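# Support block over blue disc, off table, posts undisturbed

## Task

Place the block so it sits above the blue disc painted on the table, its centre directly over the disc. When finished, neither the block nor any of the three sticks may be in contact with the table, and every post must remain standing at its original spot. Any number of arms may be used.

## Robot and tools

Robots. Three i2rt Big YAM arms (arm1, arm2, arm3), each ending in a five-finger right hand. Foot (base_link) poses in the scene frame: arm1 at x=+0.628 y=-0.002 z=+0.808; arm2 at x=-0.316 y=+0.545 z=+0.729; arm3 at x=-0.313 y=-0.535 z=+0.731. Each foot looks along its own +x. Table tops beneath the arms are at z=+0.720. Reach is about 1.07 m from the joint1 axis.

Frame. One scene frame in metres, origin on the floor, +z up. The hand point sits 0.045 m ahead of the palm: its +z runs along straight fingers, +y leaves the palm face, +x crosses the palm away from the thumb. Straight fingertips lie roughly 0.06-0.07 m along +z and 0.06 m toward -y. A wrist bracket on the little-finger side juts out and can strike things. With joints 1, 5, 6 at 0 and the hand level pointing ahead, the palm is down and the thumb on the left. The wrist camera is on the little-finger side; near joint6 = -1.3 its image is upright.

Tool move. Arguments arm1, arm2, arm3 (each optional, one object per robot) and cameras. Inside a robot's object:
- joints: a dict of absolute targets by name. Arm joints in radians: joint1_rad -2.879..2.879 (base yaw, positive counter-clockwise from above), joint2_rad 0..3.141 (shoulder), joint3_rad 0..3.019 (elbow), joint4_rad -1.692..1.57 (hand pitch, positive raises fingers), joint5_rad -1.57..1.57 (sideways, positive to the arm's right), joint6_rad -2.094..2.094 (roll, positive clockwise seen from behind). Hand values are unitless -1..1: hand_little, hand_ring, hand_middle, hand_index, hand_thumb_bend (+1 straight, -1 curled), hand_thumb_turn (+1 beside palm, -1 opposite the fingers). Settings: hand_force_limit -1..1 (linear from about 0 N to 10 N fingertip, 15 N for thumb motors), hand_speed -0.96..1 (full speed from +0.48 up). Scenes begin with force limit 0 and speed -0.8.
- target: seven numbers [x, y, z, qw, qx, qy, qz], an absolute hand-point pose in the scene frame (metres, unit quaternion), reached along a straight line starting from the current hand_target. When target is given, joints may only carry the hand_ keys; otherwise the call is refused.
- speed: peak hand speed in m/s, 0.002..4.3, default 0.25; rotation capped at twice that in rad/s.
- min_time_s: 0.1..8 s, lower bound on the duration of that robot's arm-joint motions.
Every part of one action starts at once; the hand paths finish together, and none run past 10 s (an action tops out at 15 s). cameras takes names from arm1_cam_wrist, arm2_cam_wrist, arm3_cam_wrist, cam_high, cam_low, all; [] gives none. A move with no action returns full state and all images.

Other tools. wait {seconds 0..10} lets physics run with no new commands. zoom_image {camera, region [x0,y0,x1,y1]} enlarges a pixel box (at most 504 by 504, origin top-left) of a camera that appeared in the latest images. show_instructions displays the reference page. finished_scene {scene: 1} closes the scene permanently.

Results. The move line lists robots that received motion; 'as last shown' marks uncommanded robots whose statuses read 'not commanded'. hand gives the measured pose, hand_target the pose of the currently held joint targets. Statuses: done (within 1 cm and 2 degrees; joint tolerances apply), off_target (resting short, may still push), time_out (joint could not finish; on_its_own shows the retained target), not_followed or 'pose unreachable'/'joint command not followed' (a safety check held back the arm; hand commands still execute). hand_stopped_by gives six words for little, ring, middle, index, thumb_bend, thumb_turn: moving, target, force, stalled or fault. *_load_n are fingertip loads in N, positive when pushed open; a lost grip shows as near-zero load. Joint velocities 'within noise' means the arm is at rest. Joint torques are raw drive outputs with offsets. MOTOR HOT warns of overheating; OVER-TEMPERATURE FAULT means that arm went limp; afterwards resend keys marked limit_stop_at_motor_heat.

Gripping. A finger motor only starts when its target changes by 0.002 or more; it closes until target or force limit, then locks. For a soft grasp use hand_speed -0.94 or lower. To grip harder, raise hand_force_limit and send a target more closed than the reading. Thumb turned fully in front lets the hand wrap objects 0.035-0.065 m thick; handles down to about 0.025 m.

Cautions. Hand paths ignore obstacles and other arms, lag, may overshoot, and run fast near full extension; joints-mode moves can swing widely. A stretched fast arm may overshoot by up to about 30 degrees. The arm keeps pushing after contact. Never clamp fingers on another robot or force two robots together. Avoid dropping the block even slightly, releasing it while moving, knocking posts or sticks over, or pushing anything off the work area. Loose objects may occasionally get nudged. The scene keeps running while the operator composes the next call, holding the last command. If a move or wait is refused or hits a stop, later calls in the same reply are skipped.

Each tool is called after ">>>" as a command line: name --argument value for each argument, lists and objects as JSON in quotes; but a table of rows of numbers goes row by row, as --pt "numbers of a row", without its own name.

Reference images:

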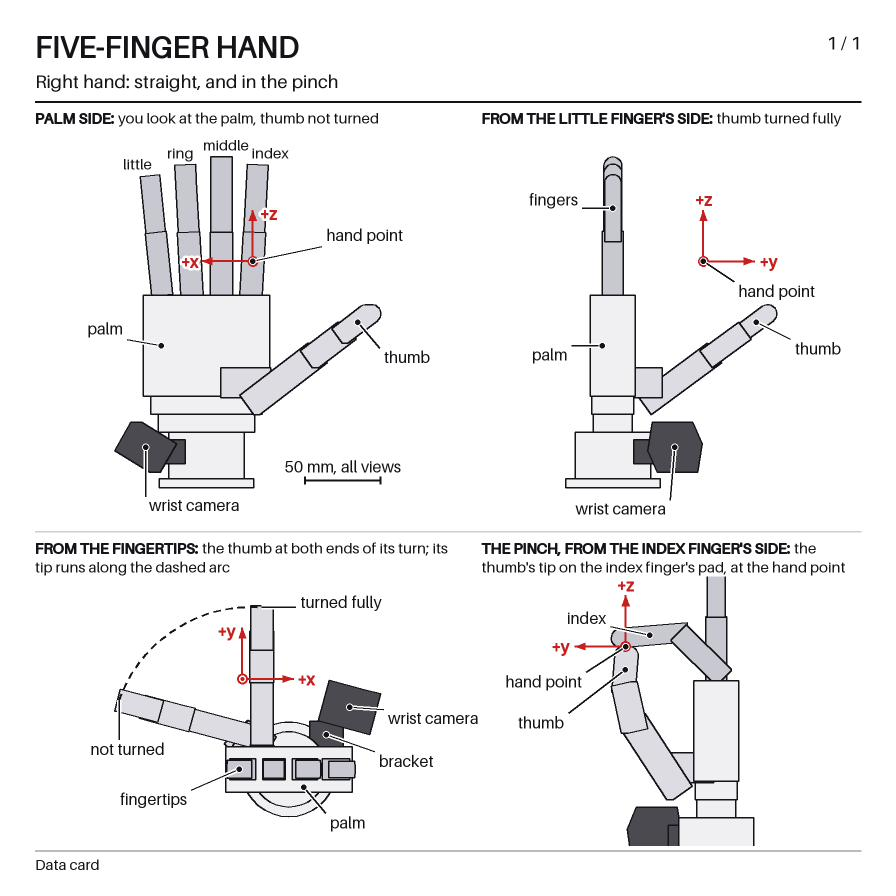

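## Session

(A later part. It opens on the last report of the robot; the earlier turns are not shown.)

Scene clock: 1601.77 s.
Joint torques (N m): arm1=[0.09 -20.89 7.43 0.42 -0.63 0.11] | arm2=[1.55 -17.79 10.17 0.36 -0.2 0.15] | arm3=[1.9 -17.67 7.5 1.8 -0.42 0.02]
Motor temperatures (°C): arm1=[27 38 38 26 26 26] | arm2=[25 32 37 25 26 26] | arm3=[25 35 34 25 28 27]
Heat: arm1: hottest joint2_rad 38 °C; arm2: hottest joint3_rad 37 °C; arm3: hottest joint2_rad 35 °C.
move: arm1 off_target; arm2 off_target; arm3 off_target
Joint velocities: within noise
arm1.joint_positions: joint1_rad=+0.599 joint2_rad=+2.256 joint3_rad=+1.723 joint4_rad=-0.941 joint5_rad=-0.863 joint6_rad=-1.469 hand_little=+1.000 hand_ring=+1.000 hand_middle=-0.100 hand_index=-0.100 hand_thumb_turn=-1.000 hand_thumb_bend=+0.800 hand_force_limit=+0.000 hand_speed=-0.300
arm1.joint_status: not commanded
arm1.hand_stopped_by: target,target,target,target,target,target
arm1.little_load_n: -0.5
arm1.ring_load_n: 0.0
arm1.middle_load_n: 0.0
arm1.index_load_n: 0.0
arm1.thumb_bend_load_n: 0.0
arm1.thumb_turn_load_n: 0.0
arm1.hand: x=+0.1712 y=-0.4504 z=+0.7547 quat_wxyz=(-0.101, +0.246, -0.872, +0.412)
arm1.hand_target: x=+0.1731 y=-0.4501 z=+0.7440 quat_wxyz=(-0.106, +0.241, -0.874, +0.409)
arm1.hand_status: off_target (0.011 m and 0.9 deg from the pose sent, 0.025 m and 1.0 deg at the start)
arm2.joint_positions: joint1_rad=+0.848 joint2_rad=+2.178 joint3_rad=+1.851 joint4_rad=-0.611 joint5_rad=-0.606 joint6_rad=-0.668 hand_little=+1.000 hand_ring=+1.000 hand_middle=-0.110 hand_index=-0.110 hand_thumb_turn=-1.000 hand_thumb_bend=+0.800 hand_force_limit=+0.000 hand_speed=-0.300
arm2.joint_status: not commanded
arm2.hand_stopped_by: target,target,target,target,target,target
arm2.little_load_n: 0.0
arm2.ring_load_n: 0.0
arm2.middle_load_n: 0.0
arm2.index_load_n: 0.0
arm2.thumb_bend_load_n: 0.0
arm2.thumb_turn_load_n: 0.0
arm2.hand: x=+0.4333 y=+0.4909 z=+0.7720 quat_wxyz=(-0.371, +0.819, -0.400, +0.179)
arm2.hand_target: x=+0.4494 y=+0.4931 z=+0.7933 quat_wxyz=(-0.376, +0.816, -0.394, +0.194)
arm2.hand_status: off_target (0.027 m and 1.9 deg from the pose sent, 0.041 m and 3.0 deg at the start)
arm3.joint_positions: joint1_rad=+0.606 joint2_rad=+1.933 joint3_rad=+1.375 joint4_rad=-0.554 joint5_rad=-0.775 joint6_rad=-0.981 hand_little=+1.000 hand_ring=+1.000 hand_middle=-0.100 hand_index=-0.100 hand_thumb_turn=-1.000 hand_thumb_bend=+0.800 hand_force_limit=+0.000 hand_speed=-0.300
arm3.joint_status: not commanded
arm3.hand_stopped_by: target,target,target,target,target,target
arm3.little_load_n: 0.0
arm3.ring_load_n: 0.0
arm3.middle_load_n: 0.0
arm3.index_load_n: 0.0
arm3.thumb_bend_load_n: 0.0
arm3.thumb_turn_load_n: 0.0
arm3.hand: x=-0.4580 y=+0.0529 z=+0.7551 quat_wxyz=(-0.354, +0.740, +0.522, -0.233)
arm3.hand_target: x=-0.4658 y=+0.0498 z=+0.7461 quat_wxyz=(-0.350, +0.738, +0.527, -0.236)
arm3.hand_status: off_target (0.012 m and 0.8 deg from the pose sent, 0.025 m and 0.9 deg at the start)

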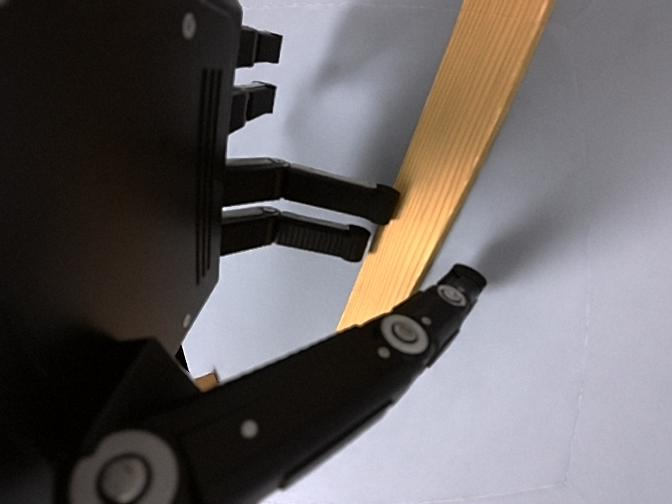

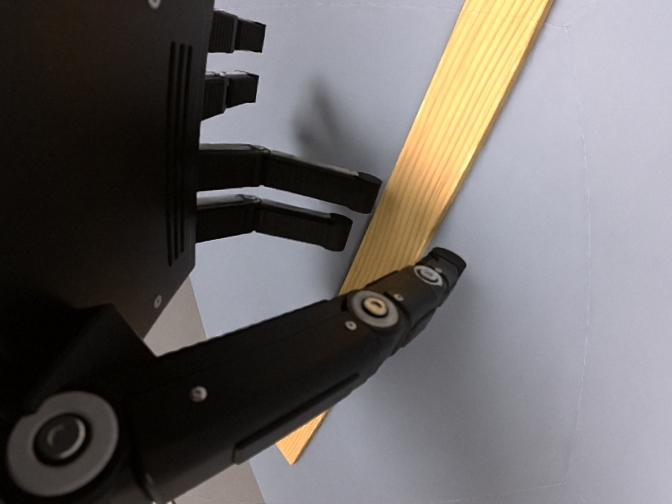

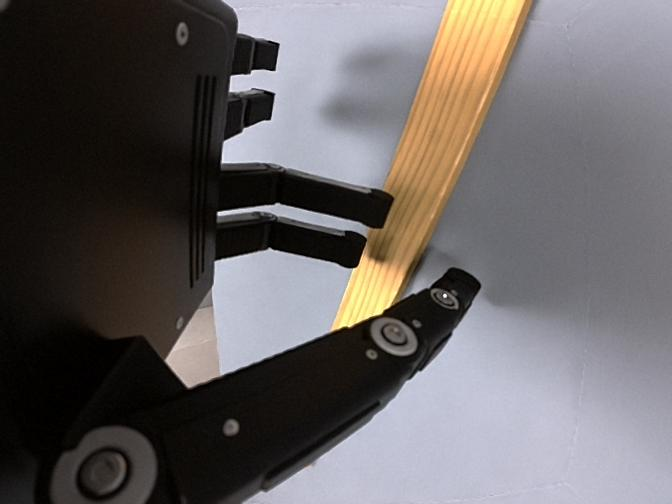

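>>> move --arm1 '{"target": [0.1765, -0.4562, 0.737, 0.1059, -0.2409, 0.8737, -0.4093], "speed": 0.1}' --arm2 '{"target": [0.459, 0.500, 0.778, 0.3761, -0.8163, 0.3936, -0.1931], "speed": 0.1}' --arm3 '{"target": [-0.4755, 0.0535, 0.737, 0.3507, -0.7375, -0.5267, 0.2362], "speed": 0.1}' --cameras '["arm1_cam_wrist", "arm2_cam_wrist", "arm3_cam_wrist"]'

Scene clock: 1719.27 s.
Joint torques (N m): arm1=[-0.62 -20.66 7.28 0.64 -0.57 0.14] | arm2=[1.32 -17.55 9.94 1.25 -0.21 0.17] | arm3=[1.55 -16.85 7.86 1.8 -0.32 0.1]
Motor temperatures (°C): arm1=[27 38 37 26 26 26] | arm2=[25 32 39 25 26 26] | arm3=[25 36 32 25 28 27]
Heat: arm1: hottest joint2_rad 38 °C; arm2: hottest joint3_rad 39 °C; arm3: hottest joint2_rad 36 °C.
move: arm1 off_target; arm2 off_target; arm3 off_target
Joint velocities: within noise
arm1.joint_positions: joint1_rad=+0.601 joint2_rad=+2.257 joint3_rad=+1.722 joint4_rad=-0.918 joint5_rad=-0.863 joint6_rad=-1.452 hand_little=+1.000 hand_ring=+1.000 hand_middle=-0.100 hand_index=-0.100 hand_thumb_turn=-1.000 hand_thumb_bend=+0.800 hand_force_limit=+0.000 hand_speed=-0.300
arm1.joint_status: not commanded
arm1.hand_stopped_by: target,target,target,target,target,target
arm1.little_load_n: 0.0
arm1.ring_load_n: 0.0
arm1.middle_load_n: -1.5
arm1.index_load_n: 0.0
arm1.thumb_bend_load_n: 0.0
arm1.thumb_turn_load_n: 0.0
arm1.hand: x=+0.1688 y=-0.4543 z=+0.7544 quat_wxyz=(-0.095, +0.243, -0.872, +0.414)
arm1.hand_target: x=+0.1767 y=-0.4558 z=+0.7373 quat_wxyz=(-0.106, +0.241, -0.874, +0.409)
arm1.hand_status: off_target (0.019 m and 1.4 deg from the pose sent, 0.019 m and 0.9 deg at the start)
arm2.joint_positions: joint1_rad=+0.860 joint2_rad=+2.210 joint3_rad=+1.868 joint4_rad=-0.610 joint5_rad=-0.600 joint6_rad=-0.661 hand_little=+1.000 hand_ring=+1.000 hand_middle=-0.110 hand_index=-0.110 hand_thumb_turn=-1.000 hand_thumb_bend=+0.800 hand_force_limit=+0.000 hand_speed=-0.300
arm2.joint_status: not commanded
arm2.hand_stopped_by: target,target,target,target,target,target
arm2.little_load_n: 0.0
arm2.ring_load_n: 0.0
arm2.middle_load_n: -0.5
arm2.index_load_n: 0.0
arm2.thumb_bend_load_n: 0.0
arm2.thumb_turn_load_n: 0.0
arm2.hand: x=+0.4371 y=+0.4985 z=+0.7564 quat_wxyz=(-0.369, +0.821, -0.402, +0.170)
arm2.hand_target: x=+0.4573 y=+0.5002 z=+0.7787 quat_wxyz=(-0.376, +0.816, -0.394, +0.193)
arm2.hand_status: off_target (0.031 m and 3.0 deg from the pose sent, 0.028 m and 1.9 deg at the start)
arm3.joint_positions: joint1_rad=+0.620 joint2_rad=+1.944 joint3_rad=+1.375 joint4_rad=-0.522 joint5_rad=-0.769 joint6_rad=-0.971 hand_little=+1.000 hand_ring=+1.000 hand_middle=-0.100 hand_index=-0.100 hand_thumb_turn=-1.000 hand_thumb_bend=+0.800 hand_force_limit=+0.000 hand_speed=-0.300
arm3.joint_status: not commanded
arm3.hand_stopped_by: target,target,target,target,target,target
arm3.little_load_n: 0.0
arm3.ring_load_n: 0.0
arm3.middle_load_n: -1.0
arm3.index_load_n: 0.0
arm3.thumb_bend_load_n: 0.0
arm3.thumb_turn_load_n: 0.0
arm3.hand: x=-0.4664 y=+0.0570 z=+0.7503 quat_wxyz=(-0.359, +0.736, +0.526, -0.230)
arm3.hand_target: x=-0.4752 y=+0.0532 z=+0.7372 quat_wxyz=(-0.351, +0.737, +0.527, -0.236)
arm3.hand_status: off_target (0.016 m and 1.2 deg from the pose sent, 0.025 m and 0.8 deg at the start)

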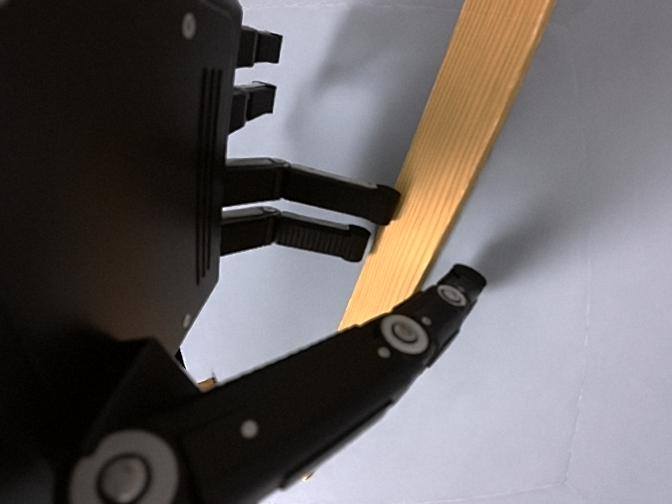

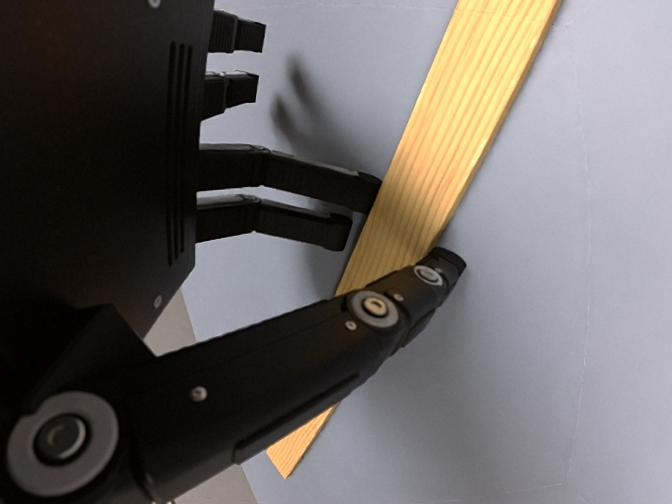

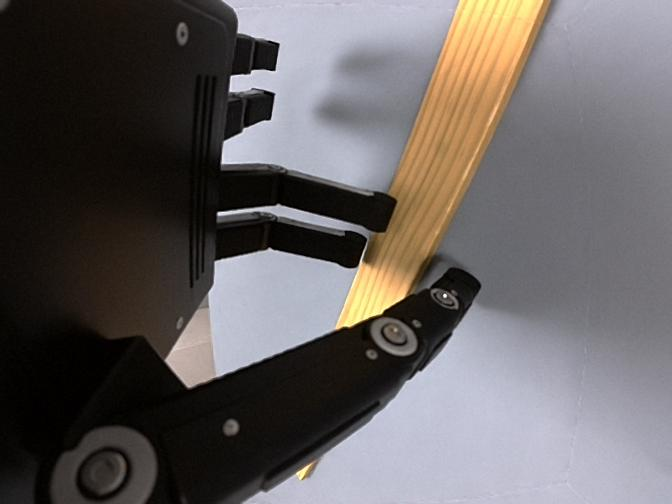

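>>> move --arm1 '{"target": [0.1765, -0.4562, 0.768, 0.1059, -0.2409, 0.8737, -0.4093], "speed": 0.2}' --arm2 '{"target": [0.459, 0.500, 0.800, 0.3761, -0.8163, 0.3936, -0.1931], "speed": 0.2}' --arm3 '{"target": [-0.4755, 0.0535, 0.768, 0.3507, -0.7375, -0.5267, 0.2362], "speed": 0.2}'

>>> move --arm1 '{"joints": {"hand_middle": 1.0, "hand_ring": -0.1}}' --arm2 '{"joints": {"hand_middle": 1.0, "hand_ring": -0.11}}' --arm3 '{"joints": {"hand_middle": 1.0, "hand_ring": -0.1}}' --cameras '["arm1_cam_wrist", "arm2_cam_wrist", "arm3_cam_wrist"]'

Scene clock: 1745.60 s.
Joint torques (N m): arm1=[-0.32 -23.94 8.01 -0.14 -0.68 0.06] | arm2=[1.44 -19.43 10.26 0.69 -0.2 0.17] | arm3=[2.02 -20.6 10.17 0.68 -0.38 0.09]
Motor temperatures (°C): arm1=[27 38 37 26 26 26] | arm2=[25 31 39 25 26 26] | arm3=[25 35 32 25 28 27]
Heat: arm1: hottest joint2_rad 38 °C; arm2: hottest joint3_rad 39 °C; arm3: hottest joint2_rad 35 °C.
move: arm1 off_target; arm2 off_target; arm3 off_target
Joint velocities: within noise
arm1.joint_positions: joint1_rad=+0.603 joint2_rad=+2.256 joint3_rad=+1.722 joint4_rad=-0.953 joint5_rad=-0.863 joint6_rad=-1.452 hand_little=+1.000 hand_ring=+1.000 hand_middle=-0.100 hand_index=-0.100 hand_thumb_turn=-1.000 hand_thumb_bend=+0.800 hand_force_limit=+0.000 hand_speed=-0.300
arm1.joint_status: not commanded
arm1.hand_stopped_by: target,target,target,target,target,target
arm1.little_load_n: 0.0
arm1.ring_load_n: 0.0
arm1.middle_load_n: -0.5
arm1.index_load_n: -0.5
arm1.thumb_bend_load_n: 0.0
arm1.thumb_turn_load_n: 0.0
arm1.hand: x=+0.1766 y=-0.4503 z=+0.7550 quat_wxyz=(-0.110, +0.237, -0.874, +0.409)
arm1.hand_target: x=+0.1765 y=-0.4562 z=+0.7679 quat_wxyz=(-0.106, +0.241, -0.874, +0.409)
arm1.hand_status: off_target (0.014 m and 0.6 deg from the pose sent, 0.016 m and 1.4 deg at the start)
arm2.joint_positions: joint1_rad=+0.860 joint2_rad=+2.210 joint3_rad=+1.890 joint4_rad=-0.632 joint5_rad=-0.599 joint6_rad=-0.660 hand_little=+1.000 hand_ring=+1.000 hand_middle=-0.110 hand_index=-0.110 hand_thumb_turn=-1.000 hand_thumb_bend=+0.800 hand_force_limit=+0.000 hand_speed=-0.300
arm2.joint_status: not commanded
arm2.hand_stopped_by: target,target,target,target,target,target
arm2.little_load_n: 0.0
arm2.ring_load_n: 0.0
arm2.middle_load_n: 0.0
arm2.index_load_n: 0.0
arm2.thumb_bend_load_n: 0.0
arm2.thumb_turn_load_n: 0.0
arm2.hand: x=+0.4399 y=+0.4979 z=+0.7644 quat_wxyz=(-0.369, +0.821, -0.402, +0.170)
arm2.hand_target: x=+0.4572 y=+0.5002 z=+0.8005 quat_wxyz=(-0.377, +0.816, -0.393, +0.194)
arm2.hand_status: off_target (0.040 m and 2.9 deg from the pose sent, 0.049 m and 3.0 deg at the start)
arm3.joint_positions: joint1_rad=+0.620 joint2_rad=+1.939 joint3_rad=+1.375 joint4_rad=-0.565 joint5_rad=-0.768 joint6_rad=-0.971 hand_little=+1.000 hand_ring=+1.000 hand_middle=-0.100 hand_index=-0.100 hand_thumb_turn=-1.000 hand_thumb_bend=+0.800 hand_force_limit=+0.000 hand_speed=-0.300
arm3.joint_status: not commanded
arm3.hand_stopped_by: target,target,target,target,target,target
arm3.little_load_n: 0.0
arm3.ring_load_n: 0.0
arm3.middle_load_n: 0.0
arm3.index_load_n: 0.0
arm3.thumb_bend_load_n: 0.0
arm3.thumb_turn_load_n: 0.0
arm3.hand: x=-0.4656 y=+0.0474 z=+0.7510 quat_wxyz=(-0.344, +0.743, +0.522, -0.239)
arm3.hand_target: x=-0.4754 y=+0.0531 z=+0.7679 quat_wxyz=(-0.351, +0.737, +0.527, -0.236)
arm3.hand_status: off_target (0.021 m and 1.2 deg from the pose sent, 0.020 m and 1.2 deg at the start)
pictures: none

Scene clock: 1746.67 s.
Joint torques (N m): arm1=[0.09 -23.12 8.24 -0.03 -0.72 0.08] | arm2=[1.49 -19.43 9.83 0.49 -0.21 0.19] | arm3=[1.2 -19.43 10.24 0.69 -0.37 0.1]
Motor temperatures (°C): arm1=[27 38 37 26 26 26] | arm2=[25 32 39 25 26 26] | arm3=[25 35 32 25 28 27]
Heat: arm1: hottest joint2_rad 38 °C; arm2: hottest joint3_rad 39 °C; arm3: hottest joint2_rad 35 °C.
move: arm1 done; arm2 done; arm3 done
Joint velocities: within noise
arm1.joint_positions: joint1_rad=+0.604 joint2_rad=+2.244 joint3_rad=+1.722 joint4_rad=-0.955 joint5_rad=-0.861 joint6_rad=-1.451 hand_little=+1.000 hand_ring=-0.100 hand_middle=+1.000 hand_index=-0.100 hand_thumb_turn=-1.000 hand_thumb_bend=+0.800 hand_force_limit=+0.000 hand_speed=-0.300
arm1.joint_status: all done
arm1.hand_stopped_by: target,target,target,target,target,target
arm1.little_load_n: 0.0
arm1.ring_load_n: 0.0
arm1.middle_load_n: 0.0
arm1.index_load_n: 0.0
arm1.thumb_bend_load_n: 0.0
arm1.thumb_turn_load_n: 0.0
arm1.hand: x=+0.1759 y=-0.4516 z=+0.7621 quat_wxyz=(-0.106, +0.240, -0.874, +0.410)
arm1.hand_target: x=+0.1765 y=-0.4561 z=+0.7680 quat_wxyz=(-0.106, +0.241, -0.874, +0.409)
arm1.hand_status: not commanded
arm2.joint_positions: joint1_rad=+0.860 joint2_rad=+2.209 joint3_rad=+1.894 joint4_rad=-0.632 joint5_rad=-0.599 joint6_rad=-0.660 hand_little=+1.000 hand_ring=-0.110 hand_middle=+1.000 hand_index=-0.110 hand_thumb_turn=-1.000 hand_thumb_bend=+0.800 hand_force_limit=+0.000 hand_speed=-0.300
arm2.joint_status: all done
arm2.hand_stopped_by: target,target,target,target,target,target
arm2.little_load_n: 0.0
arm2.ring_load_n: 0.0
arm2.middle_load_n: 0.0
arm2.index_load_n: 0.0
arm2.thumb_bend_load_n: 0.0
arm2.thumb_turn_load_n: 0.0
arm2.hand: x=+0.4415 y=+0.4977 z=+0.7669 quat_wxyz=(-0.369, +0.821, -0.401, +0.173)
arm2.hand_target: x=+0.4571 y=+0.5002 z=+0.8001 quat_wxyz=(-0.376, +0.816, -0.394, +0.193)
arm2.hand_status: not commanded
arm3.joint_positions: joint1_rad=+0.623 joint2_rad=+1.926 joint3_rad=+1.375 joint4_rad=-0.566 joint5_rad=-0.768 joint6_rad=-0.970 hand_little=+1.000 hand_ring=-0.100 hand_middle=+1.000 hand_index=-0.100 hand_thumb_turn=-1.000 hand_thumb_bend=+0.800 hand_force_limit=+0.000 hand_speed=-0.300
arm3.joint_status: all done
arm3.hand_stopped_by: target,target,target,target,target,target
arm3.little_load_n: 0.0
arm3.ring_load_n: 0.0
arm3.middle_load_n: 0.0
arm3.index_load_n: 0.0
arm3.thumb_bend_load_n: 0.0
arm3.thumb_turn_load_n: 0.0
arm3.hand: x=-0.4673 y=+0.0481 z=+0.7579 quat_wxyz=(-0.348, +0.741, +0.524, -0.236)
arm3.hand_target: x=-0.4755 y=+0.0531 z=+0.7679 quat_wxyz=(-0.351, +0.737, +0.527, -0.236)
arm3.hand_status: not commanded

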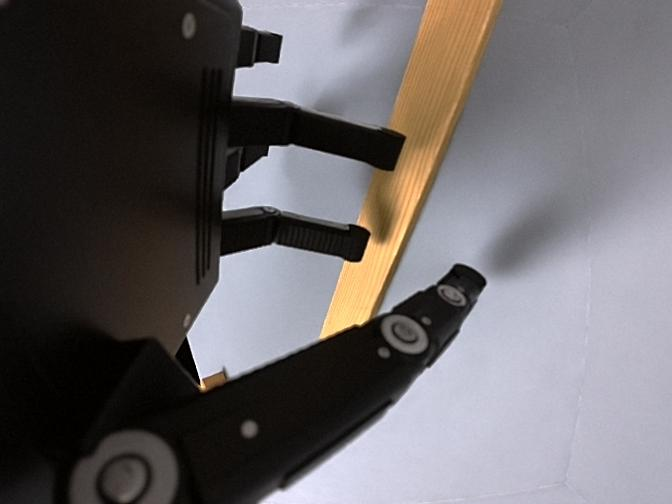

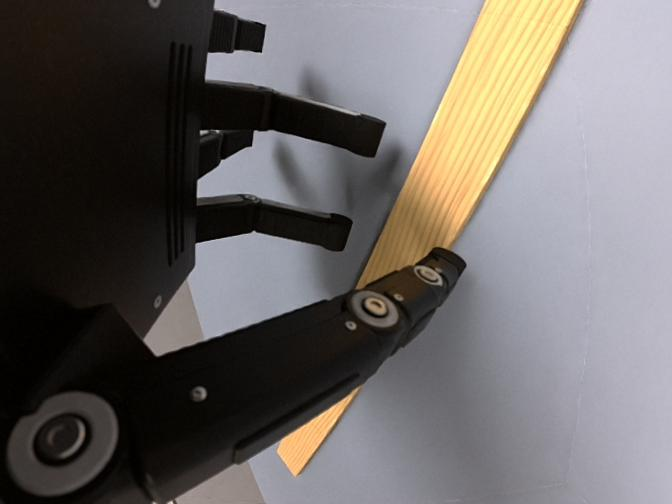

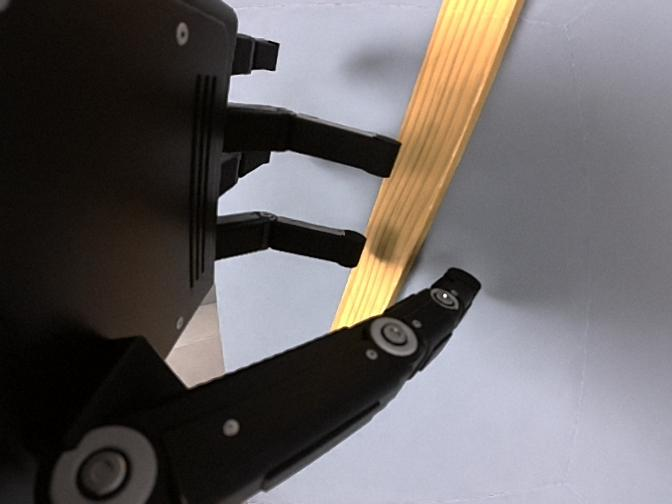

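>>> move --arm1 '{"target": [0.1893, -0.4780, 0.768, 0.1059, -0.2409, 0.8737, -0.4093], "speed": 0.15}' --arm2 '{"target": [0.4615, 0.5015, 0.768, 0.3761, -0.8163, 0.3936, -0.1931], "speed": 0.1}' --arm3 '{"target": [-0.4906, 0.0587, 0.768, 0.3507, -0.7375, -0.5267, 0.2362], "speed": 0.15}' --cameras '["arm1_cam_wrist", "arm2_cam_wrist", "arm3_cam_wrist", "cam_high"]'

Scene clock: 1830.03 s.
Joint torques (N m): arm1=[-1.61 -22.71 8.06 0.79 -0.7 0.14] | arm2=[1.55 -18.49 8.43 1.39 -0.23 0.2] | arm3=[1.67 -18.02 11.86 1.37 -0.38 0.1]
Motor temperatures (°C): arm1=[27 37 38 26 26 26] | arm2=[25 34 40 25 26 26] | arm3=[25 34 34 25 28 27]
Heat: arm1: hottest joint3_rad 38 °C; arm2: hottest joint3_rad 40 °C; arm3: hottest joint2_rad 34 °C.
move: arm1 done; arm2 off_target; arm3 off_target
Joint velocities: within noise
arm1.joint_positions: joint1_rad=+0.649 joint2_rad=+2.244 joint3_rad=+1.722 joint4_rad=-0.925 joint5_rad=-0.857 joint6_rad=-1.396 hand_little=+1.000 hand_ring=-0.100 hand_middle=+1.000 hand_index=-0.100 hand_thumb_turn=-1.000 hand_thumb_bend=+0.800 hand_force_limit=+0.000 hand_speed=-0.300
arm1.joint_status: not commanded
arm1.hand_stopped_by: target,target,target,target,target,target
arm1.little_load_n: 0.0
arm1.ring_load_n: 0.0
arm1.middle_load_n: 0.0
arm1.index_load_n: 0.0
arm1.thumb_bend_load_n: -0.5
arm1.thumb_turn_load_n: 0.0
arm1.hand: x=+0.1934 y=-0.4744 z=+0.7627 quat_wxyz=(-0.113, +0.241, -0.874, +0.407)
arm1.hand_target: x=+0.1893 y=-0.4779 z=+0.7682 quat_wxyz=(-0.106, +0.241, -0.874, +0.409)
arm1.hand_status: done (0.008 m and 0.8 deg from the pose sent, 0.030 m and 0.2 deg at the start)
arm2.joint_positions: joint1_rad=+0.861 joint2_rad=+2.230 joint3_rad=+1.894 joint4_rad=-0.600 joint5_rad=-0.598 joint6_rad=-0.658 hand_little=+1.000 hand_ring=-0.110 hand_middle=+1.000 hand_index=-0.110 hand_thumb_turn=-1.000 hand_thumb_bend=+0.800 hand_force_limit=+0.000 hand_speed=-0.300
arm2.joint_status: not commanded
arm2.hand_stopped_by: target,target,target,target,target,target
arm2.little_load_n: 0.0
arm2.ring_load_n: 0.5
arm2.middle_load_n: 0.0
arm2.index_load_n: 0.0
arm2.thumb_bend_load_n: 0.0
arm2.thumb_turn_load_n: 0.0
arm2.hand: x=+0.4468 y=+0.4974 z=+0.7540 quat_wxyz=(-0.370, +0.820, -0.400, +0.177)
arm2.hand_target: x=+0.4607 y=+0.5018 z=+0.7682 quat_wxyz=(-0.376, +0.816, -0.394, +0.193)
arm2.hand_status: off_target (0.021 m and 2.1 deg from the pose sent, 0.020 m and 2.7 deg at the start)
arm3.joint_positions: joint1_rad=+0.650 joint2_rad=+1.926 joint3_rad=+1.375 joint4_rad=-0.566 joint5_rad=-0.757 joint6_rad=-0.941 hand_little=+1.000 hand_ring=-0.100 hand_middle=+1.000 hand_index=-0.100 hand_thumb_turn=-1.000 hand_thumb_bend=+0.800 hand_force_limit=+0.000 hand_speed=-0.300
arm3.joint_status: not commanded
arm3.hand_stopped_by: target,target,target,target,target,target
arm3.little_load_n: 0.0
arm3.ring_load_n: 0.0
arm3.middle_load_n: 0.0
arm3.index_load_n: 0.0
arm3.thumb_bend_load_n: 0.0
arm3.thumb_turn_load_n: 0.0
arm3.hand: x=-0.4824 y=+0.0429 z=+0.7574 quat_wxyz=(-0.339, +0.743, +0.523, -0.241)
arm3.hand_target: x=-0.4906 y=+0.0580 z=+0.7683 quat_wxyz=(-0.351, +0.737, +0.527, -0.236)
arm3.hand_status: off_target (0.021 m and 1.6 deg from the pose sent, 0.028 m and 0.6 deg at the start)

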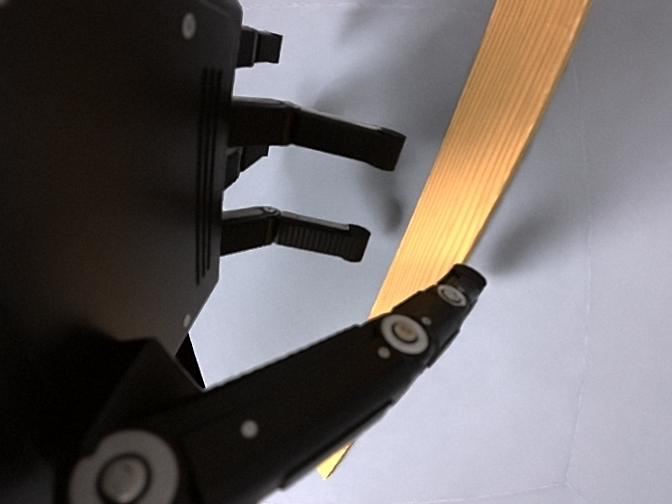

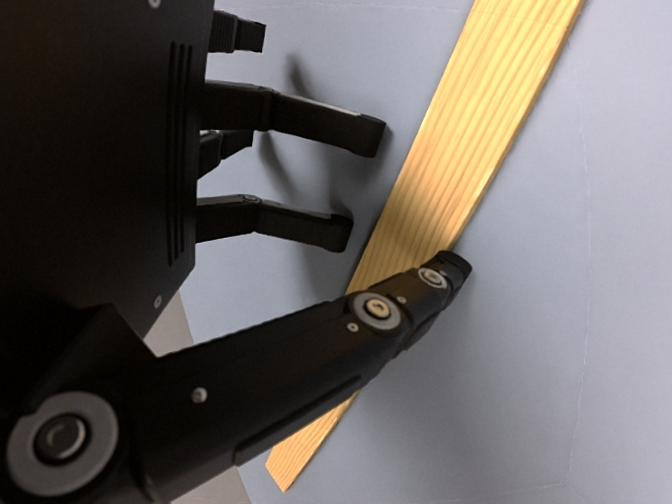

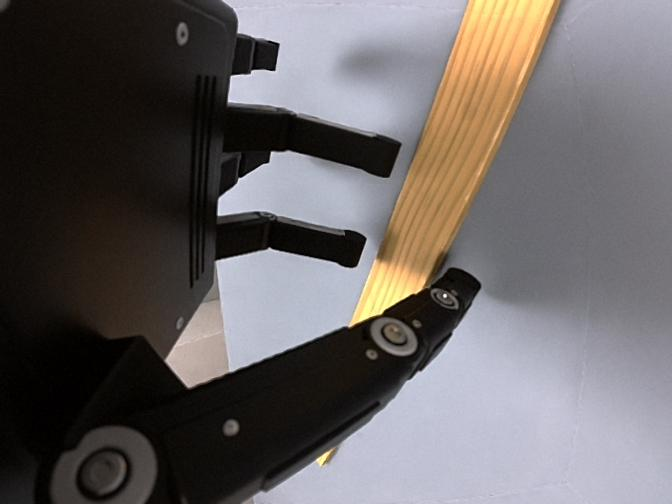

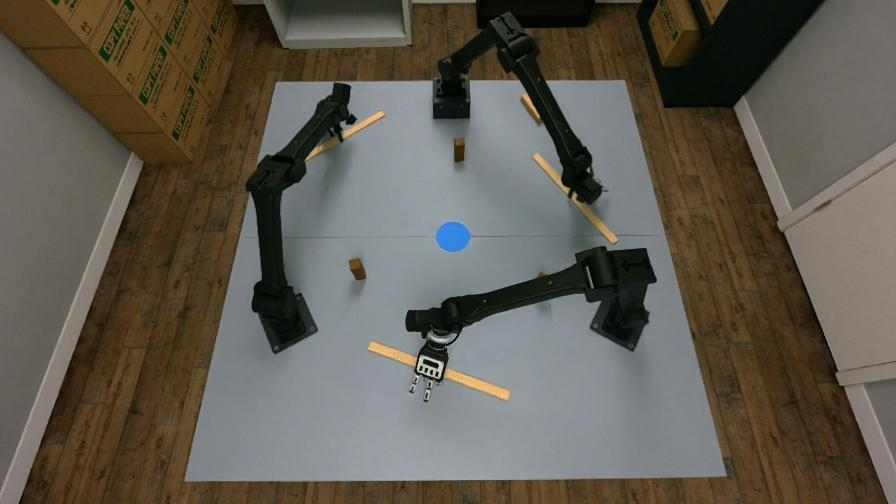

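>>> move --arm1 '{"target": [0.191, -0.4808, 0.739, 0.1059, -0.2409, 0.8737, -0.4093], "speed": 0.1, "joints": {"hand_thumb_bend": 1.0}}' --arm2 '{"target": [0.4615, 0.5025, 0.763, 0.3761, -0.8163, 0.3936, -0.1931], "speed": 0.1, "joints": {"hand_thumb_bend": 1.0}}' --arm3 '{"target": [-0.4972, 0.059, 0.739, 0.3507, -0.7375, -0.5267, 0.2362], "speed": 0.1, "joints": {"hand_thumb_bend": 1.0}}' --cameras '["arm1_cam_wrist", "arm2_cam_wrist", "arm3_cam_wrist"]'

Scene clock: 1865.50 s.
Joint torques (N m): arm1=[-0.62 -20.84 7.66 0.69 -0.64 0.11] | arm2=[1.96 -18.26 7.87 1.44 -0.22 0.16] | arm3=[1.55 -17.67 9.66 1.76 -0.33 0.05]
Motor temperatures (°C): arm1=[27 37 38 26 26 26] | arm2=[25 34 39 25 26 26] | arm3=[25 34 35 25 28 27]
Heat: arm1: hottest joint3_rad 38 °C; arm2: hottest joint3_rad 39 °C; arm3: hottest joint3_rad 35 °C.
move: arm1 done; arm2 off_target; arm3 off_target
Joint velocities: within noise
arm1.joint_positions: joint1_rad=+0.649 joint2_rad=+2.265 joint3_rad=+1.715 joint4_rad=-0.867 joint5_rad=-0.855 joint6_rad=-1.389 hand_little=+1.000 hand_ring=-0.100 hand_middle=+1.000 hand_index=-0.100 hand_thumb_turn=-1.000 hand_thumb_bend=+1.000 hand_force_limit=+0.000 hand_speed=-0.300
arm1.joint_status: all done
arm1.hand_stopped_by: target,target,target,target,target,target
arm1.little_load_n: 0.0
arm1.ring_load_n: 0.0
arm1.middle_load_n: 0.0
arm1.index_load_n: 0.0
arm1.thumb_bend_load_n: 0.0
arm1.thumb_turn_load_n: 0.0
arm1.hand: x=+0.1883 y=-0.4784 z=+0.7471 quat_wxyz=(-0.102, +0.244, -0.872, +0.411)
arm1.hand_target: x=+0.1910 y=-0.4806 z=+0.7389 quat_wxyz=(-0.106, +0.241, -0.874, +0.409)
arm1.hand_status: done (0.009 m and 0.6 deg from the pose sent, 0.025 m and 0.8 deg at the start)
arm2.joint_positions: joint1_rad=+0.861 joint2_rad=+2.231 joint3_rad=+1.894 joint4_rad=-0.591 joint5_rad=-0.597 joint6_rad=-0.657 hand_little=+1.000 hand_ring=-0.110 hand_middle=+1.000 hand_index=-0.110 hand_thumb_turn=-1.000 hand_thumb_bend=+1.000 hand_force_limit=+0.000 hand_speed=-0.300
arm2.joint_status: all done
arm2.hand_stopped_by: target,target,target,target,target,target
arm2.little_load_n: 0.0
arm2.ring_load_n: 0.0
arm2.middle_load_n: 0.0
arm2.index_load_n: 0.0
arm2.thumb_bend_load_n: 0.0
arm2.thumb_turn_load_n: 0.0
arm2.hand: x=+0.4488 y=+0.4968 z=+0.7542 quat_wxyz=(-0.371, +0.819, -0.399, +0.181)
arm2.hand_target: x=+0.4609 y=+0.5024 z=+0.7633 quat_wxyz=(-0.376, +0.816, -0.394, +0.193)
arm2.hand_status: off_target (0.016 m and 1.7 deg from the pose sent, 0.018 m and 2.1 deg at the start)
arm3.joint_positions: joint1_rad=+0.656 joint2_rad=+1.959 joint3_rad=+1.375 joint4_rad=-0.502 joint5_rad=-0.751 joint6_rad=-0.923 hand_little=+1.000 hand_ring=-0.100 hand_middle=+1.000 hand_index=-0.100 hand_thumb_turn=-1.000 hand_thumb_bend=+1.000 hand_force_limit=+0.000 hand_speed=-0.300
arm3.joint_status: all done
arm3.hand_stopped_by: target,target,target,target,target,target
arm3.little_load_n: 0.0
arm3.ring_load_n: 0.0
arm3.middle_load_n: 0.0
arm3.index_load_n: 0.0
arm3.thumb_bend_load_n: 0.0
arm3.thumb_turn_load_n: 0.0
arm3.hand: x=-0.4872 y=+0.0528 z=+0.7418 quat_wxyz=(-0.348, +0.742, +0.522, -0.236)
arm3.hand_target: x=-0.4971 y=+0.0587 z=+0.7391 quat_wxyz=(-0.351, +0.737, +0.527, -0.236)
arm3.hand_status: off_target (0.012 m and 0.8 deg from the pose sent, 0.029 m and 1.6 deg at the start)

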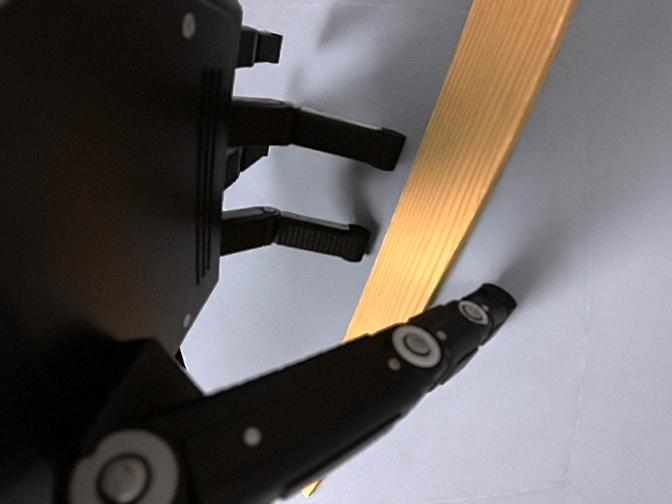

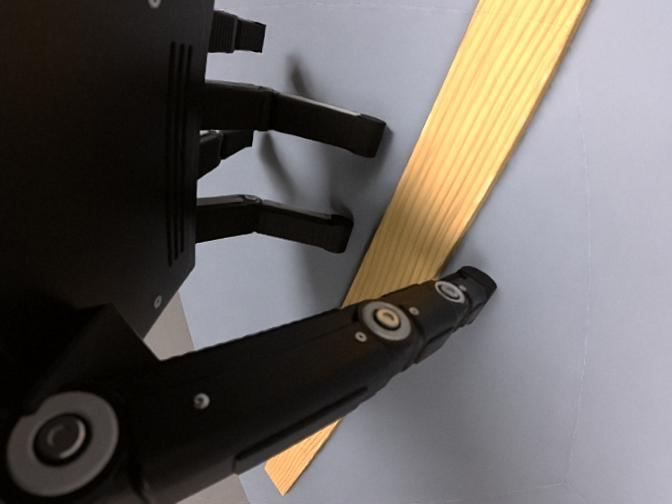

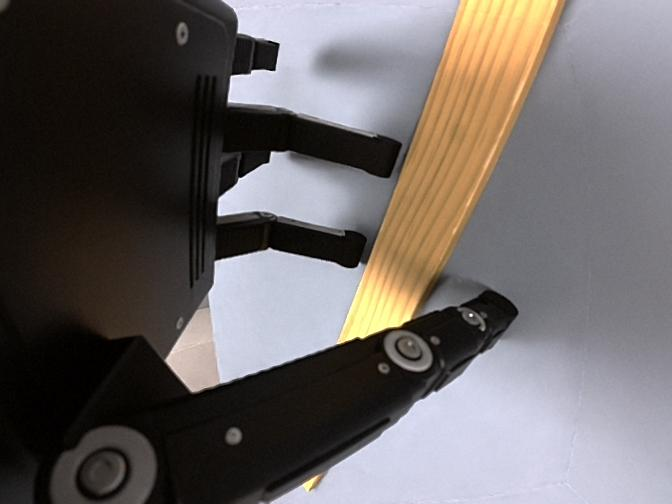

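>>> move --arm1 '{"target": [0.191, -0.4808, 0.730, 0.1059, -0.2409, 0.8737, -0.4093], "speed": 0.1}' --arm2 '{"target": [0.4600, 0.5045, 0.753, 0.3761, -0.8163, 0.3936, -0.1931], "speed": 0.1}' --arm3 '{"target": [-0.4972, 0.059, 0.730, 0.3507, -0.7375, -0.5267, 0.2362], "speed": 0.1}' --cameras '["arm1_cam_wrist", "arm2_cam_wrist", "arm3_cam_wrist"]'

Scene clock: 1875.33 s.
Joint torques (N m): arm1=[-0.91 -20.6 7.42 0.68 -0.6 0.05] | arm2=[1.96 -18.08 6.56 1.55 -0.18 0.15] | arm3=[1.67 -16.85 9.13 2.14 -0.37 -0.05]
Motor temperatures (°C): arm1=[27 37 38 26 26 26] | arm2=[25 34 39 25 26 26] | arm3=[25 34 35 25 28 27]
Heat: arm1: hottest joint3_rad 38 °C; arm2: hottest joint3_rad 39 °C; arm3: hottest joint3_rad 35 °C.
move: arm1 off_target; arm2 done; arm3 off_target
Joint velocities: within noise
arm1.joint_positions: joint1_rad=+0.649 joint2_rad=+2.268 joint3_rad=+1.715 joint4_rad=-0.853 joint5_rad=-0.857 joint6_rad=-1.384 hand_little=+1.000 hand_ring=-0.100 hand_middle=+1.000 hand_index=-0.100 hand_thumb_turn=-1.000 hand_thumb_bend=+1.000 hand_force_limit=+0.000 hand_speed=-0.300
arm1.joint_status: not commanded
arm1.hand_stopped_by: target,target,target,target,target,target
arm1.little_load_n: 0.0
arm1.ring_load_n: 0.0
arm1.middle_load_n: 0.0
arm1.index_load_n: 0.0
arm1.thumb_bend_load_n: 0.0
arm1.thumb_turn_load_n: 0.0
arm1.hand: x=+0.1864 y=-0.4803 z=+0.7454 quat_wxyz=(-0.098, +0.244, -0.872, +0.413)
arm1.hand_target: x=+0.1912 y=-0.4804 z=+0.7301 quat_wxyz=(-0.106, +0.241, -0.874, +0.409)
arm1.hand_status: off_target (0.016 m and 1.1 deg from the pose sent, 0.018 m and 0.6 deg at the start)
arm2.joint_positions: joint1_rad=+0.863 joint2_rad=+2.235 joint3_rad=+1.894 joint4_rad=-0.568 joint5_rad=-0.596 joint6_rad=-0.655 hand_little=+1.000 hand_ring=-0.110 hand_middle=+1.000 hand_index=-0.110 hand_thumb_turn=-1.000 hand_thumb_bend=+1.000 hand_force_limit=+0.000 hand_speed=-0.300
arm2.joint_status: not commanded
arm2.hand_stopped_by: target,target,target,target,target,target
arm2.little_load_n: 0.0
arm2.ring_load_n: -0.5
arm2.middle_load_n: 0.0
arm2.index_load_n: -0.5
arm2.thumb_bend_load_n: 0.0
arm2.thumb_turn_load_n: 0.0
arm2.hand: x=+0.4538 y=+0.4971 z=+0.7538 quat_wxyz=(-0.373, +0.818, -0.395, +0.189)
arm2.hand_target: x=+0.4598 y=+0.5045 z=+0.7531 quat_wxyz=(-0.376, +0.816, -0.393, +0.193)
arm2.hand_status: done (0.010 m and 0.7 deg from the pose sent, 0.014 m and 1.7 deg at the start)
arm3.joint_positions: joint1_rad=+0.656 joint2_rad=+1.960 joint3_rad=+1.375 joint4_rad=-0.490 joint5_rad=-0.751 joint6_rad=-0.913 hand_little=+1.000 hand_ring=-0.100 hand_middle=+1.000 hand_index=-0.100 hand_thumb_turn=-1.000 hand_thumb_bend=+1.000 hand_force_limit=+0.000 hand_speed=-0.300
arm3.joint_status: not commanded
arm3.hand_stopped_by: target,target,target,target,target,target
arm3.little_load_n: 0.0
arm3.ring_load_n: -0.5
arm3.middle_load_n: 0.0
arm3.index_load_n: 0.0
arm3.thumb_bend_load_n: 0.0
arm3.thumb_turn_load_n: 2.0
arm3.hand: x=-0.4879 y=+0.0551 z=+0.7423 quat_wxyz=(-0.351, +0.742, +0.520, -0.235)
arm3.hand_target: x=-0.4970 y=+0.0585 z=+0.7303 quat_wxyz=(-0.351, +0.737, +0.527, -0.236)
arm3.hand_status: off_target (0.016 m and 1.0 deg from the pose sent, 0.017 m and 0.8 deg at the start)

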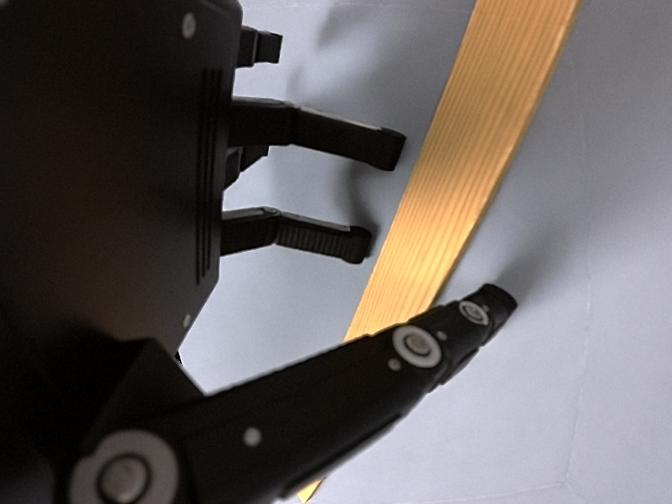

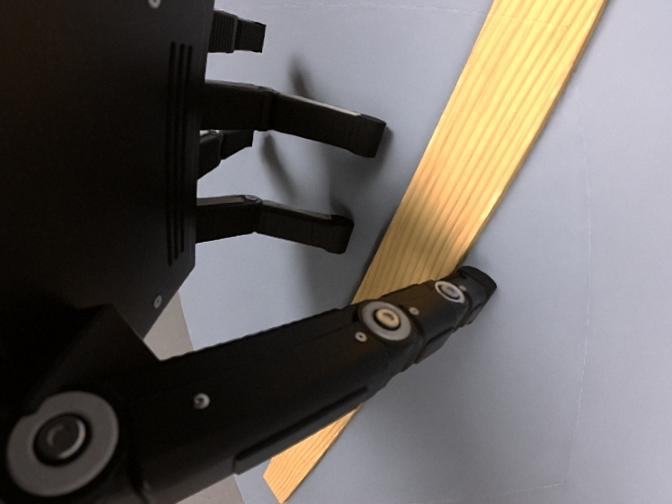

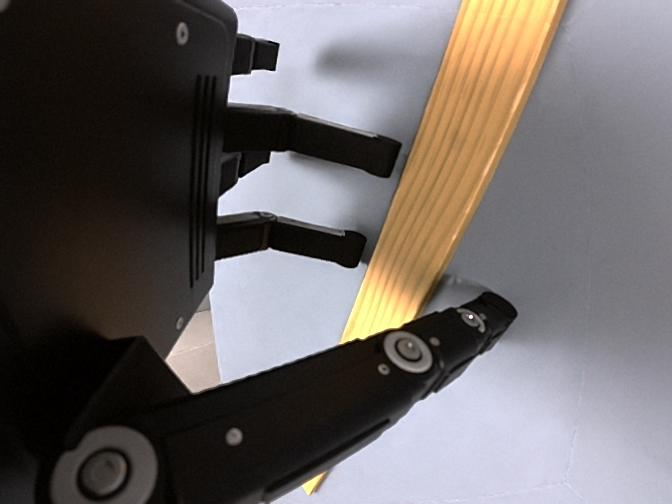

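>>> move --arm1 '{"joints": {"hand_speed": -0.7, "hand_index": -0.15, "hand_ring": -0.15}}' --arm2 '{"joints": {"hand_speed": -0.7, "hand_index": -0.15, "hand_ring": -0.15}}' --arm3 '{"joints": {"hand_speed": -0.7, "hand_index": -0.15, "hand_ring": -0.15}}'

>>> move --arm1 '{"joints": {"hand_speed": -0.88, "hand_force_limit": -0.4, "hand_thumb_bend": 0.4}}' --arm2 '{"joints": {"hand_speed": -0.88, "hand_force_limit": -0.4, "hand_thumb_bend": 0.4}}' --arm3 '{"joints": {"hand_speed": -0.88, "hand_force_limit": -0.4, "hand_thumb_bend": 0.4}}' --cameras '["arm1_cam_wrist", "arm2_cam_wrist", "arm3_cam_wrist"]'

Scene clock: 1900.40 s.
Joint torques (N m): arm1=[-1.14 -20.66 7.42 0.7 -0.66 0.07] | arm2=[1.44 -18.14 6.6 1.55 -0.18 0.21] | arm3=[2.08 -16.56 9.2 2.11 -0.33 -0.04]
Motor temperatures (°C): arm1=[27 36 39 26 26 26] | arm2=[25 33 38 25 26 26] | arm3=[25 34 34 25 28 27]
Heat: arm1: hottest joint3_rad 39 °C; arm2: hottest joint3_rad 38 °C; arm3: hottest joint2_rad 34 °C.
move: arm1 done; arm2 done; arm3 done
Joint velocities: within noise
arm1.joint_positions: joint1_rad=+0.649 joint2_rad=+2.268 joint3_rad=+1.715 joint4_rad=-0.853 joint5_rad=-0.856 joint6_rad=-1.384 hand_little=+1.000 hand_ring=-0.150 hand_middle=+1.000 hand_index=-0.150 hand_thumb_turn=-1.000 hand_thumb_bend=+1.000 hand_force_limit=+0.000 hand_speed=-0.700
arm1.joint_status: all done
arm1.hand_stopped_by: target,target,target,target,target,target
arm1.little_load_n: 0.0
arm1.ring_load_n: 0.0
arm1.middle_load_n: 0.0
arm1.index_load_n: 0.0
arm1.thumb_bend_load_n: -0.5
arm1.thumb_turn_load_n: 0.5
arm1.hand: x=+0.1863 y=-0.4803 z=+0.7454 quat_wxyz=(-0.098, +0.244, -0.872, +0.413)
arm1.hand_target: x=+0.1912 y=-0.4804 z=+0.7301 quat_wxyz=(-0.106, +0.241, -0.874, +0.409)
arm1.hand_status: not commanded
arm2.joint_positions: joint1_rad=+0.864 joint2_rad=+2.236 joint3_rad=+1.894 joint4_rad=-0.566 joint5_rad=-0.595 joint6_rad=-0.654 hand_little=+1.000 hand_ring=-0.150 hand_middle=+1.000 hand_index=-0.150 hand_thumb_turn=-1.000 hand_thumb_bend=+1.000 hand_force_limit=+0.000 hand_speed=-0.700
arm2.joint_status: all done
arm2.hand_stopped_by: target,target,target,target,target,target
arm2.little_load_n: 0.0
arm2.ring_load_n: 0.0
arm2.middle_load_n: 0.0
arm2.index_load_n: 0.0
arm2.thumb_bend_load_n: 0.0
arm2.thumb_turn_load_n: 0.0
arm2.hand: x=+0.4543 y=+0.4978 z=+0.7531 quat_wxyz=(-0.373, +0.818, -0.395, +0.189)
arm2.hand_target: x=+0.4598 y=+0.5046 z=+0.7531 quat_wxyz=(-0.376, +0.816, -0.394, +0.193)
arm2.hand_status: not commanded
arm3.joint_positions: joint1_rad=+0.656 joint2_rad=+1.960 joint3_rad=+1.375 joint4_rad=-0.490 joint5_rad=-0.751 joint6_rad=-0.913 hand_little=+1.000 hand_ring=-0.150 hand_middle=+1.000 hand_index=-0.150 hand_thumb_turn=-1.000 hand_thumb_bend=+1.000 hand_force_limit=+0.000 hand_speed=-0.700
arm3.joint_status: all done
arm3.hand_stopped_by: target,target,target,target,target,target
arm3.little_load_n: 0.0
arm3.ring_load_n: 0.0
arm3.middle_load_n: 0.0
arm3.index_load_n: 0.0
arm3.thumb_bend_load_n: 0.0
arm3.thumb_turn_load_n: 2.0
arm3.hand: x=-0.4879 y=+0.0551 z=+0.7423 quat_wxyz=(-0.351, +0.742, +0.520, -0.235)
arm3.hand_target: x=-0.4970 y=+0.0585 z=+0.7303 quat_wxyz=(-0.351, +0.737, +0.527, -0.236)
arm3.hand_status: not commanded
pictures: none

Scene clock: 1903.10 s.
Joint torques (N m): arm1=[-0.73 -19.96 7.09 0.83 -0.74 0.04] | arm2=[2.02 -17.73 6.56 1.55 -0.18 0.16] | arm3=[1.55 -17.26 9.02 1.76 -0.43 -0.06]
Motor temperatures (°C): arm1=[27 36 39 26 26 26] | arm2=[25 34 37 25 26 26] | arm3=[25 34 34 25 28 27]
Heat: arm1: hottest joint3_rad 39 °C; arm2: hottest joint3_rad 37 °C; arm3: hottest joint2_rad 34 °C.
move: arm1 off_target; arm2 off_target; arm3 off_target
Joint velocities: within noise
arm1.joint_positions: joint1_rad=+0.649 joint2_rad=+2.269 joint3_rad=+1.715 joint4_rad=-0.852 joint5_rad=-0.855 joint6_rad=-1.383 hand_little=+1.000 hand_ring=-0.150 hand_middle=+1.000 hand_index=-0.150 hand_thumb_turn=-1.000 hand_thumb_bend=+0.613 hand_force_limit=-0.400 hand_speed=-0.880
arm1.joint_status: hand_thumb_bend off_target (ended at +0.613, target +0.400); the others done
arm1.hand_stopped_by: target,target,target,target,force,target
arm1.little_load_n: 0.0
arm1.ring_load_n: 2.0
arm1.middle_load_n: -0.5
arm1.index_load_n: 0.5
arm1.thumb_bend_load_n: 4.0
arm1.thumb_turn_load_n: 1.0
arm1.hand: x=+0.1862 y=-0.4801 z=+0.7447 quat_wxyz=(-0.098, +0.243, -0.872, +0.412)
arm1.hand_target: x=+0.1912 y=-0.4805 z=+0.7303 quat_wxyz=(-0.106, +0.241, -0.874, +0.409)
arm1.hand_status: not commanded
arm2.joint_positions: joint1_rad=+0.864 joint2_rad=+2.236 joint3_rad=+1.894 joint4_rad=-0.566 joint5_rad=-0.595 joint6_rad=-0.652 hand_little=+1.000 hand_ring=-0.150 hand_middle=+1.000 hand_index=-0.150 hand_thumb_turn=-1.000 hand_thumb_bend=+0.600 hand_force_limit=-0.400 hand_speed=-0.880
arm2.joint_status: hand_thumb_bend off_target (ended at +0.600, target +0.400); the others done
arm2.hand_stopped_by: target,target,target,target,force,target
arm2.little_load_n: 0.0
arm2.ring_load_n: 0.0
arm2.middle_load_n: 0.0
arm2.index_load_n: 1.5
arm2.thumb_bend_load_n: 4.0
arm2.thumb_turn_load_n: 0.0
arm2.hand: x=+0.4542 y=+0.4979 z=+0.7532 quat_wxyz=(-0.373, +0.818, -0.396, +0.189)
arm2.hand_target: x=+0.4598 y=+0.5047 z=+0.7531 quat_wxyz=(-0.376, +0.816, -0.394, +0.193)
arm2.hand_status: not commanded
arm3.joint_positions: joint1_rad=+0.656 joint2_rad=+1.963 joint3_rad=+1.375 joint4_rad=-0.484 joint5_rad=-0.749 joint6_rad=-0.913 hand_little=+1.000 hand_ring=-0.150 hand_middle=+1.000 hand_index=-0.150 hand_thumb_turn=-1.000 hand_thumb_bend=+0.630 hand_force_limit=-0.400 hand_speed=-0.880
arm3.joint_status: hand_thumb_bend off_target (ended at +0.630, target +0.400); the others done
arm3.hand_stopped_by: target,target,target,target,force,target
arm3.little_load_n: 0.0
arm3.ring_load_n: 1.0
arm3.middle_load_n: 0.0
arm3.index_load_n: 1.0
arm3.thumb_bend_load_n: 3.5
arm3.thumb_turn_load_n: 0.0
arm3.hand: x=-0.4876 y=+0.0563 z=+0.7409 quat_wxyz=(-0.352, +0.742, +0.520, -0.234)
arm3.hand_target: x=-0.4971 y=+0.0584 z=+0.7303 quat_wxyz=(-0.351, +0.737, +0.527, -0.236)
arm3.hand_status: not commanded

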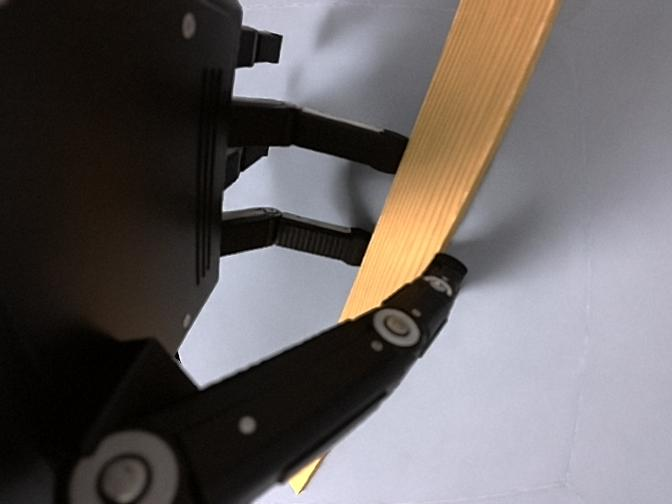

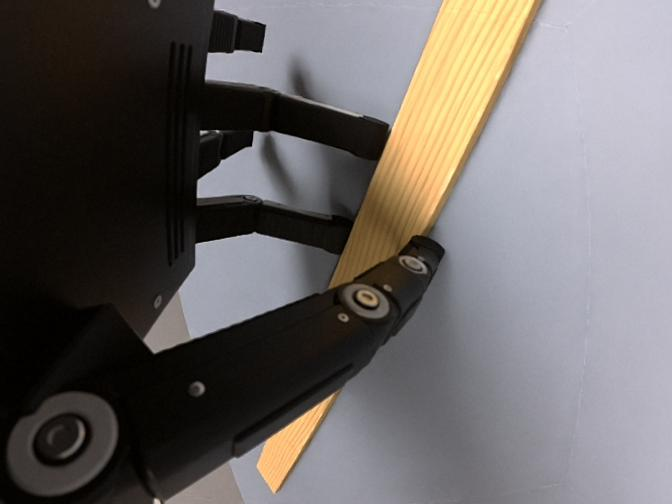

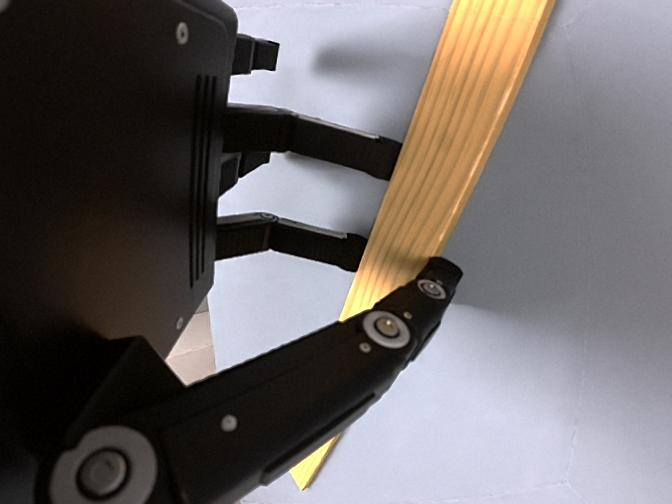

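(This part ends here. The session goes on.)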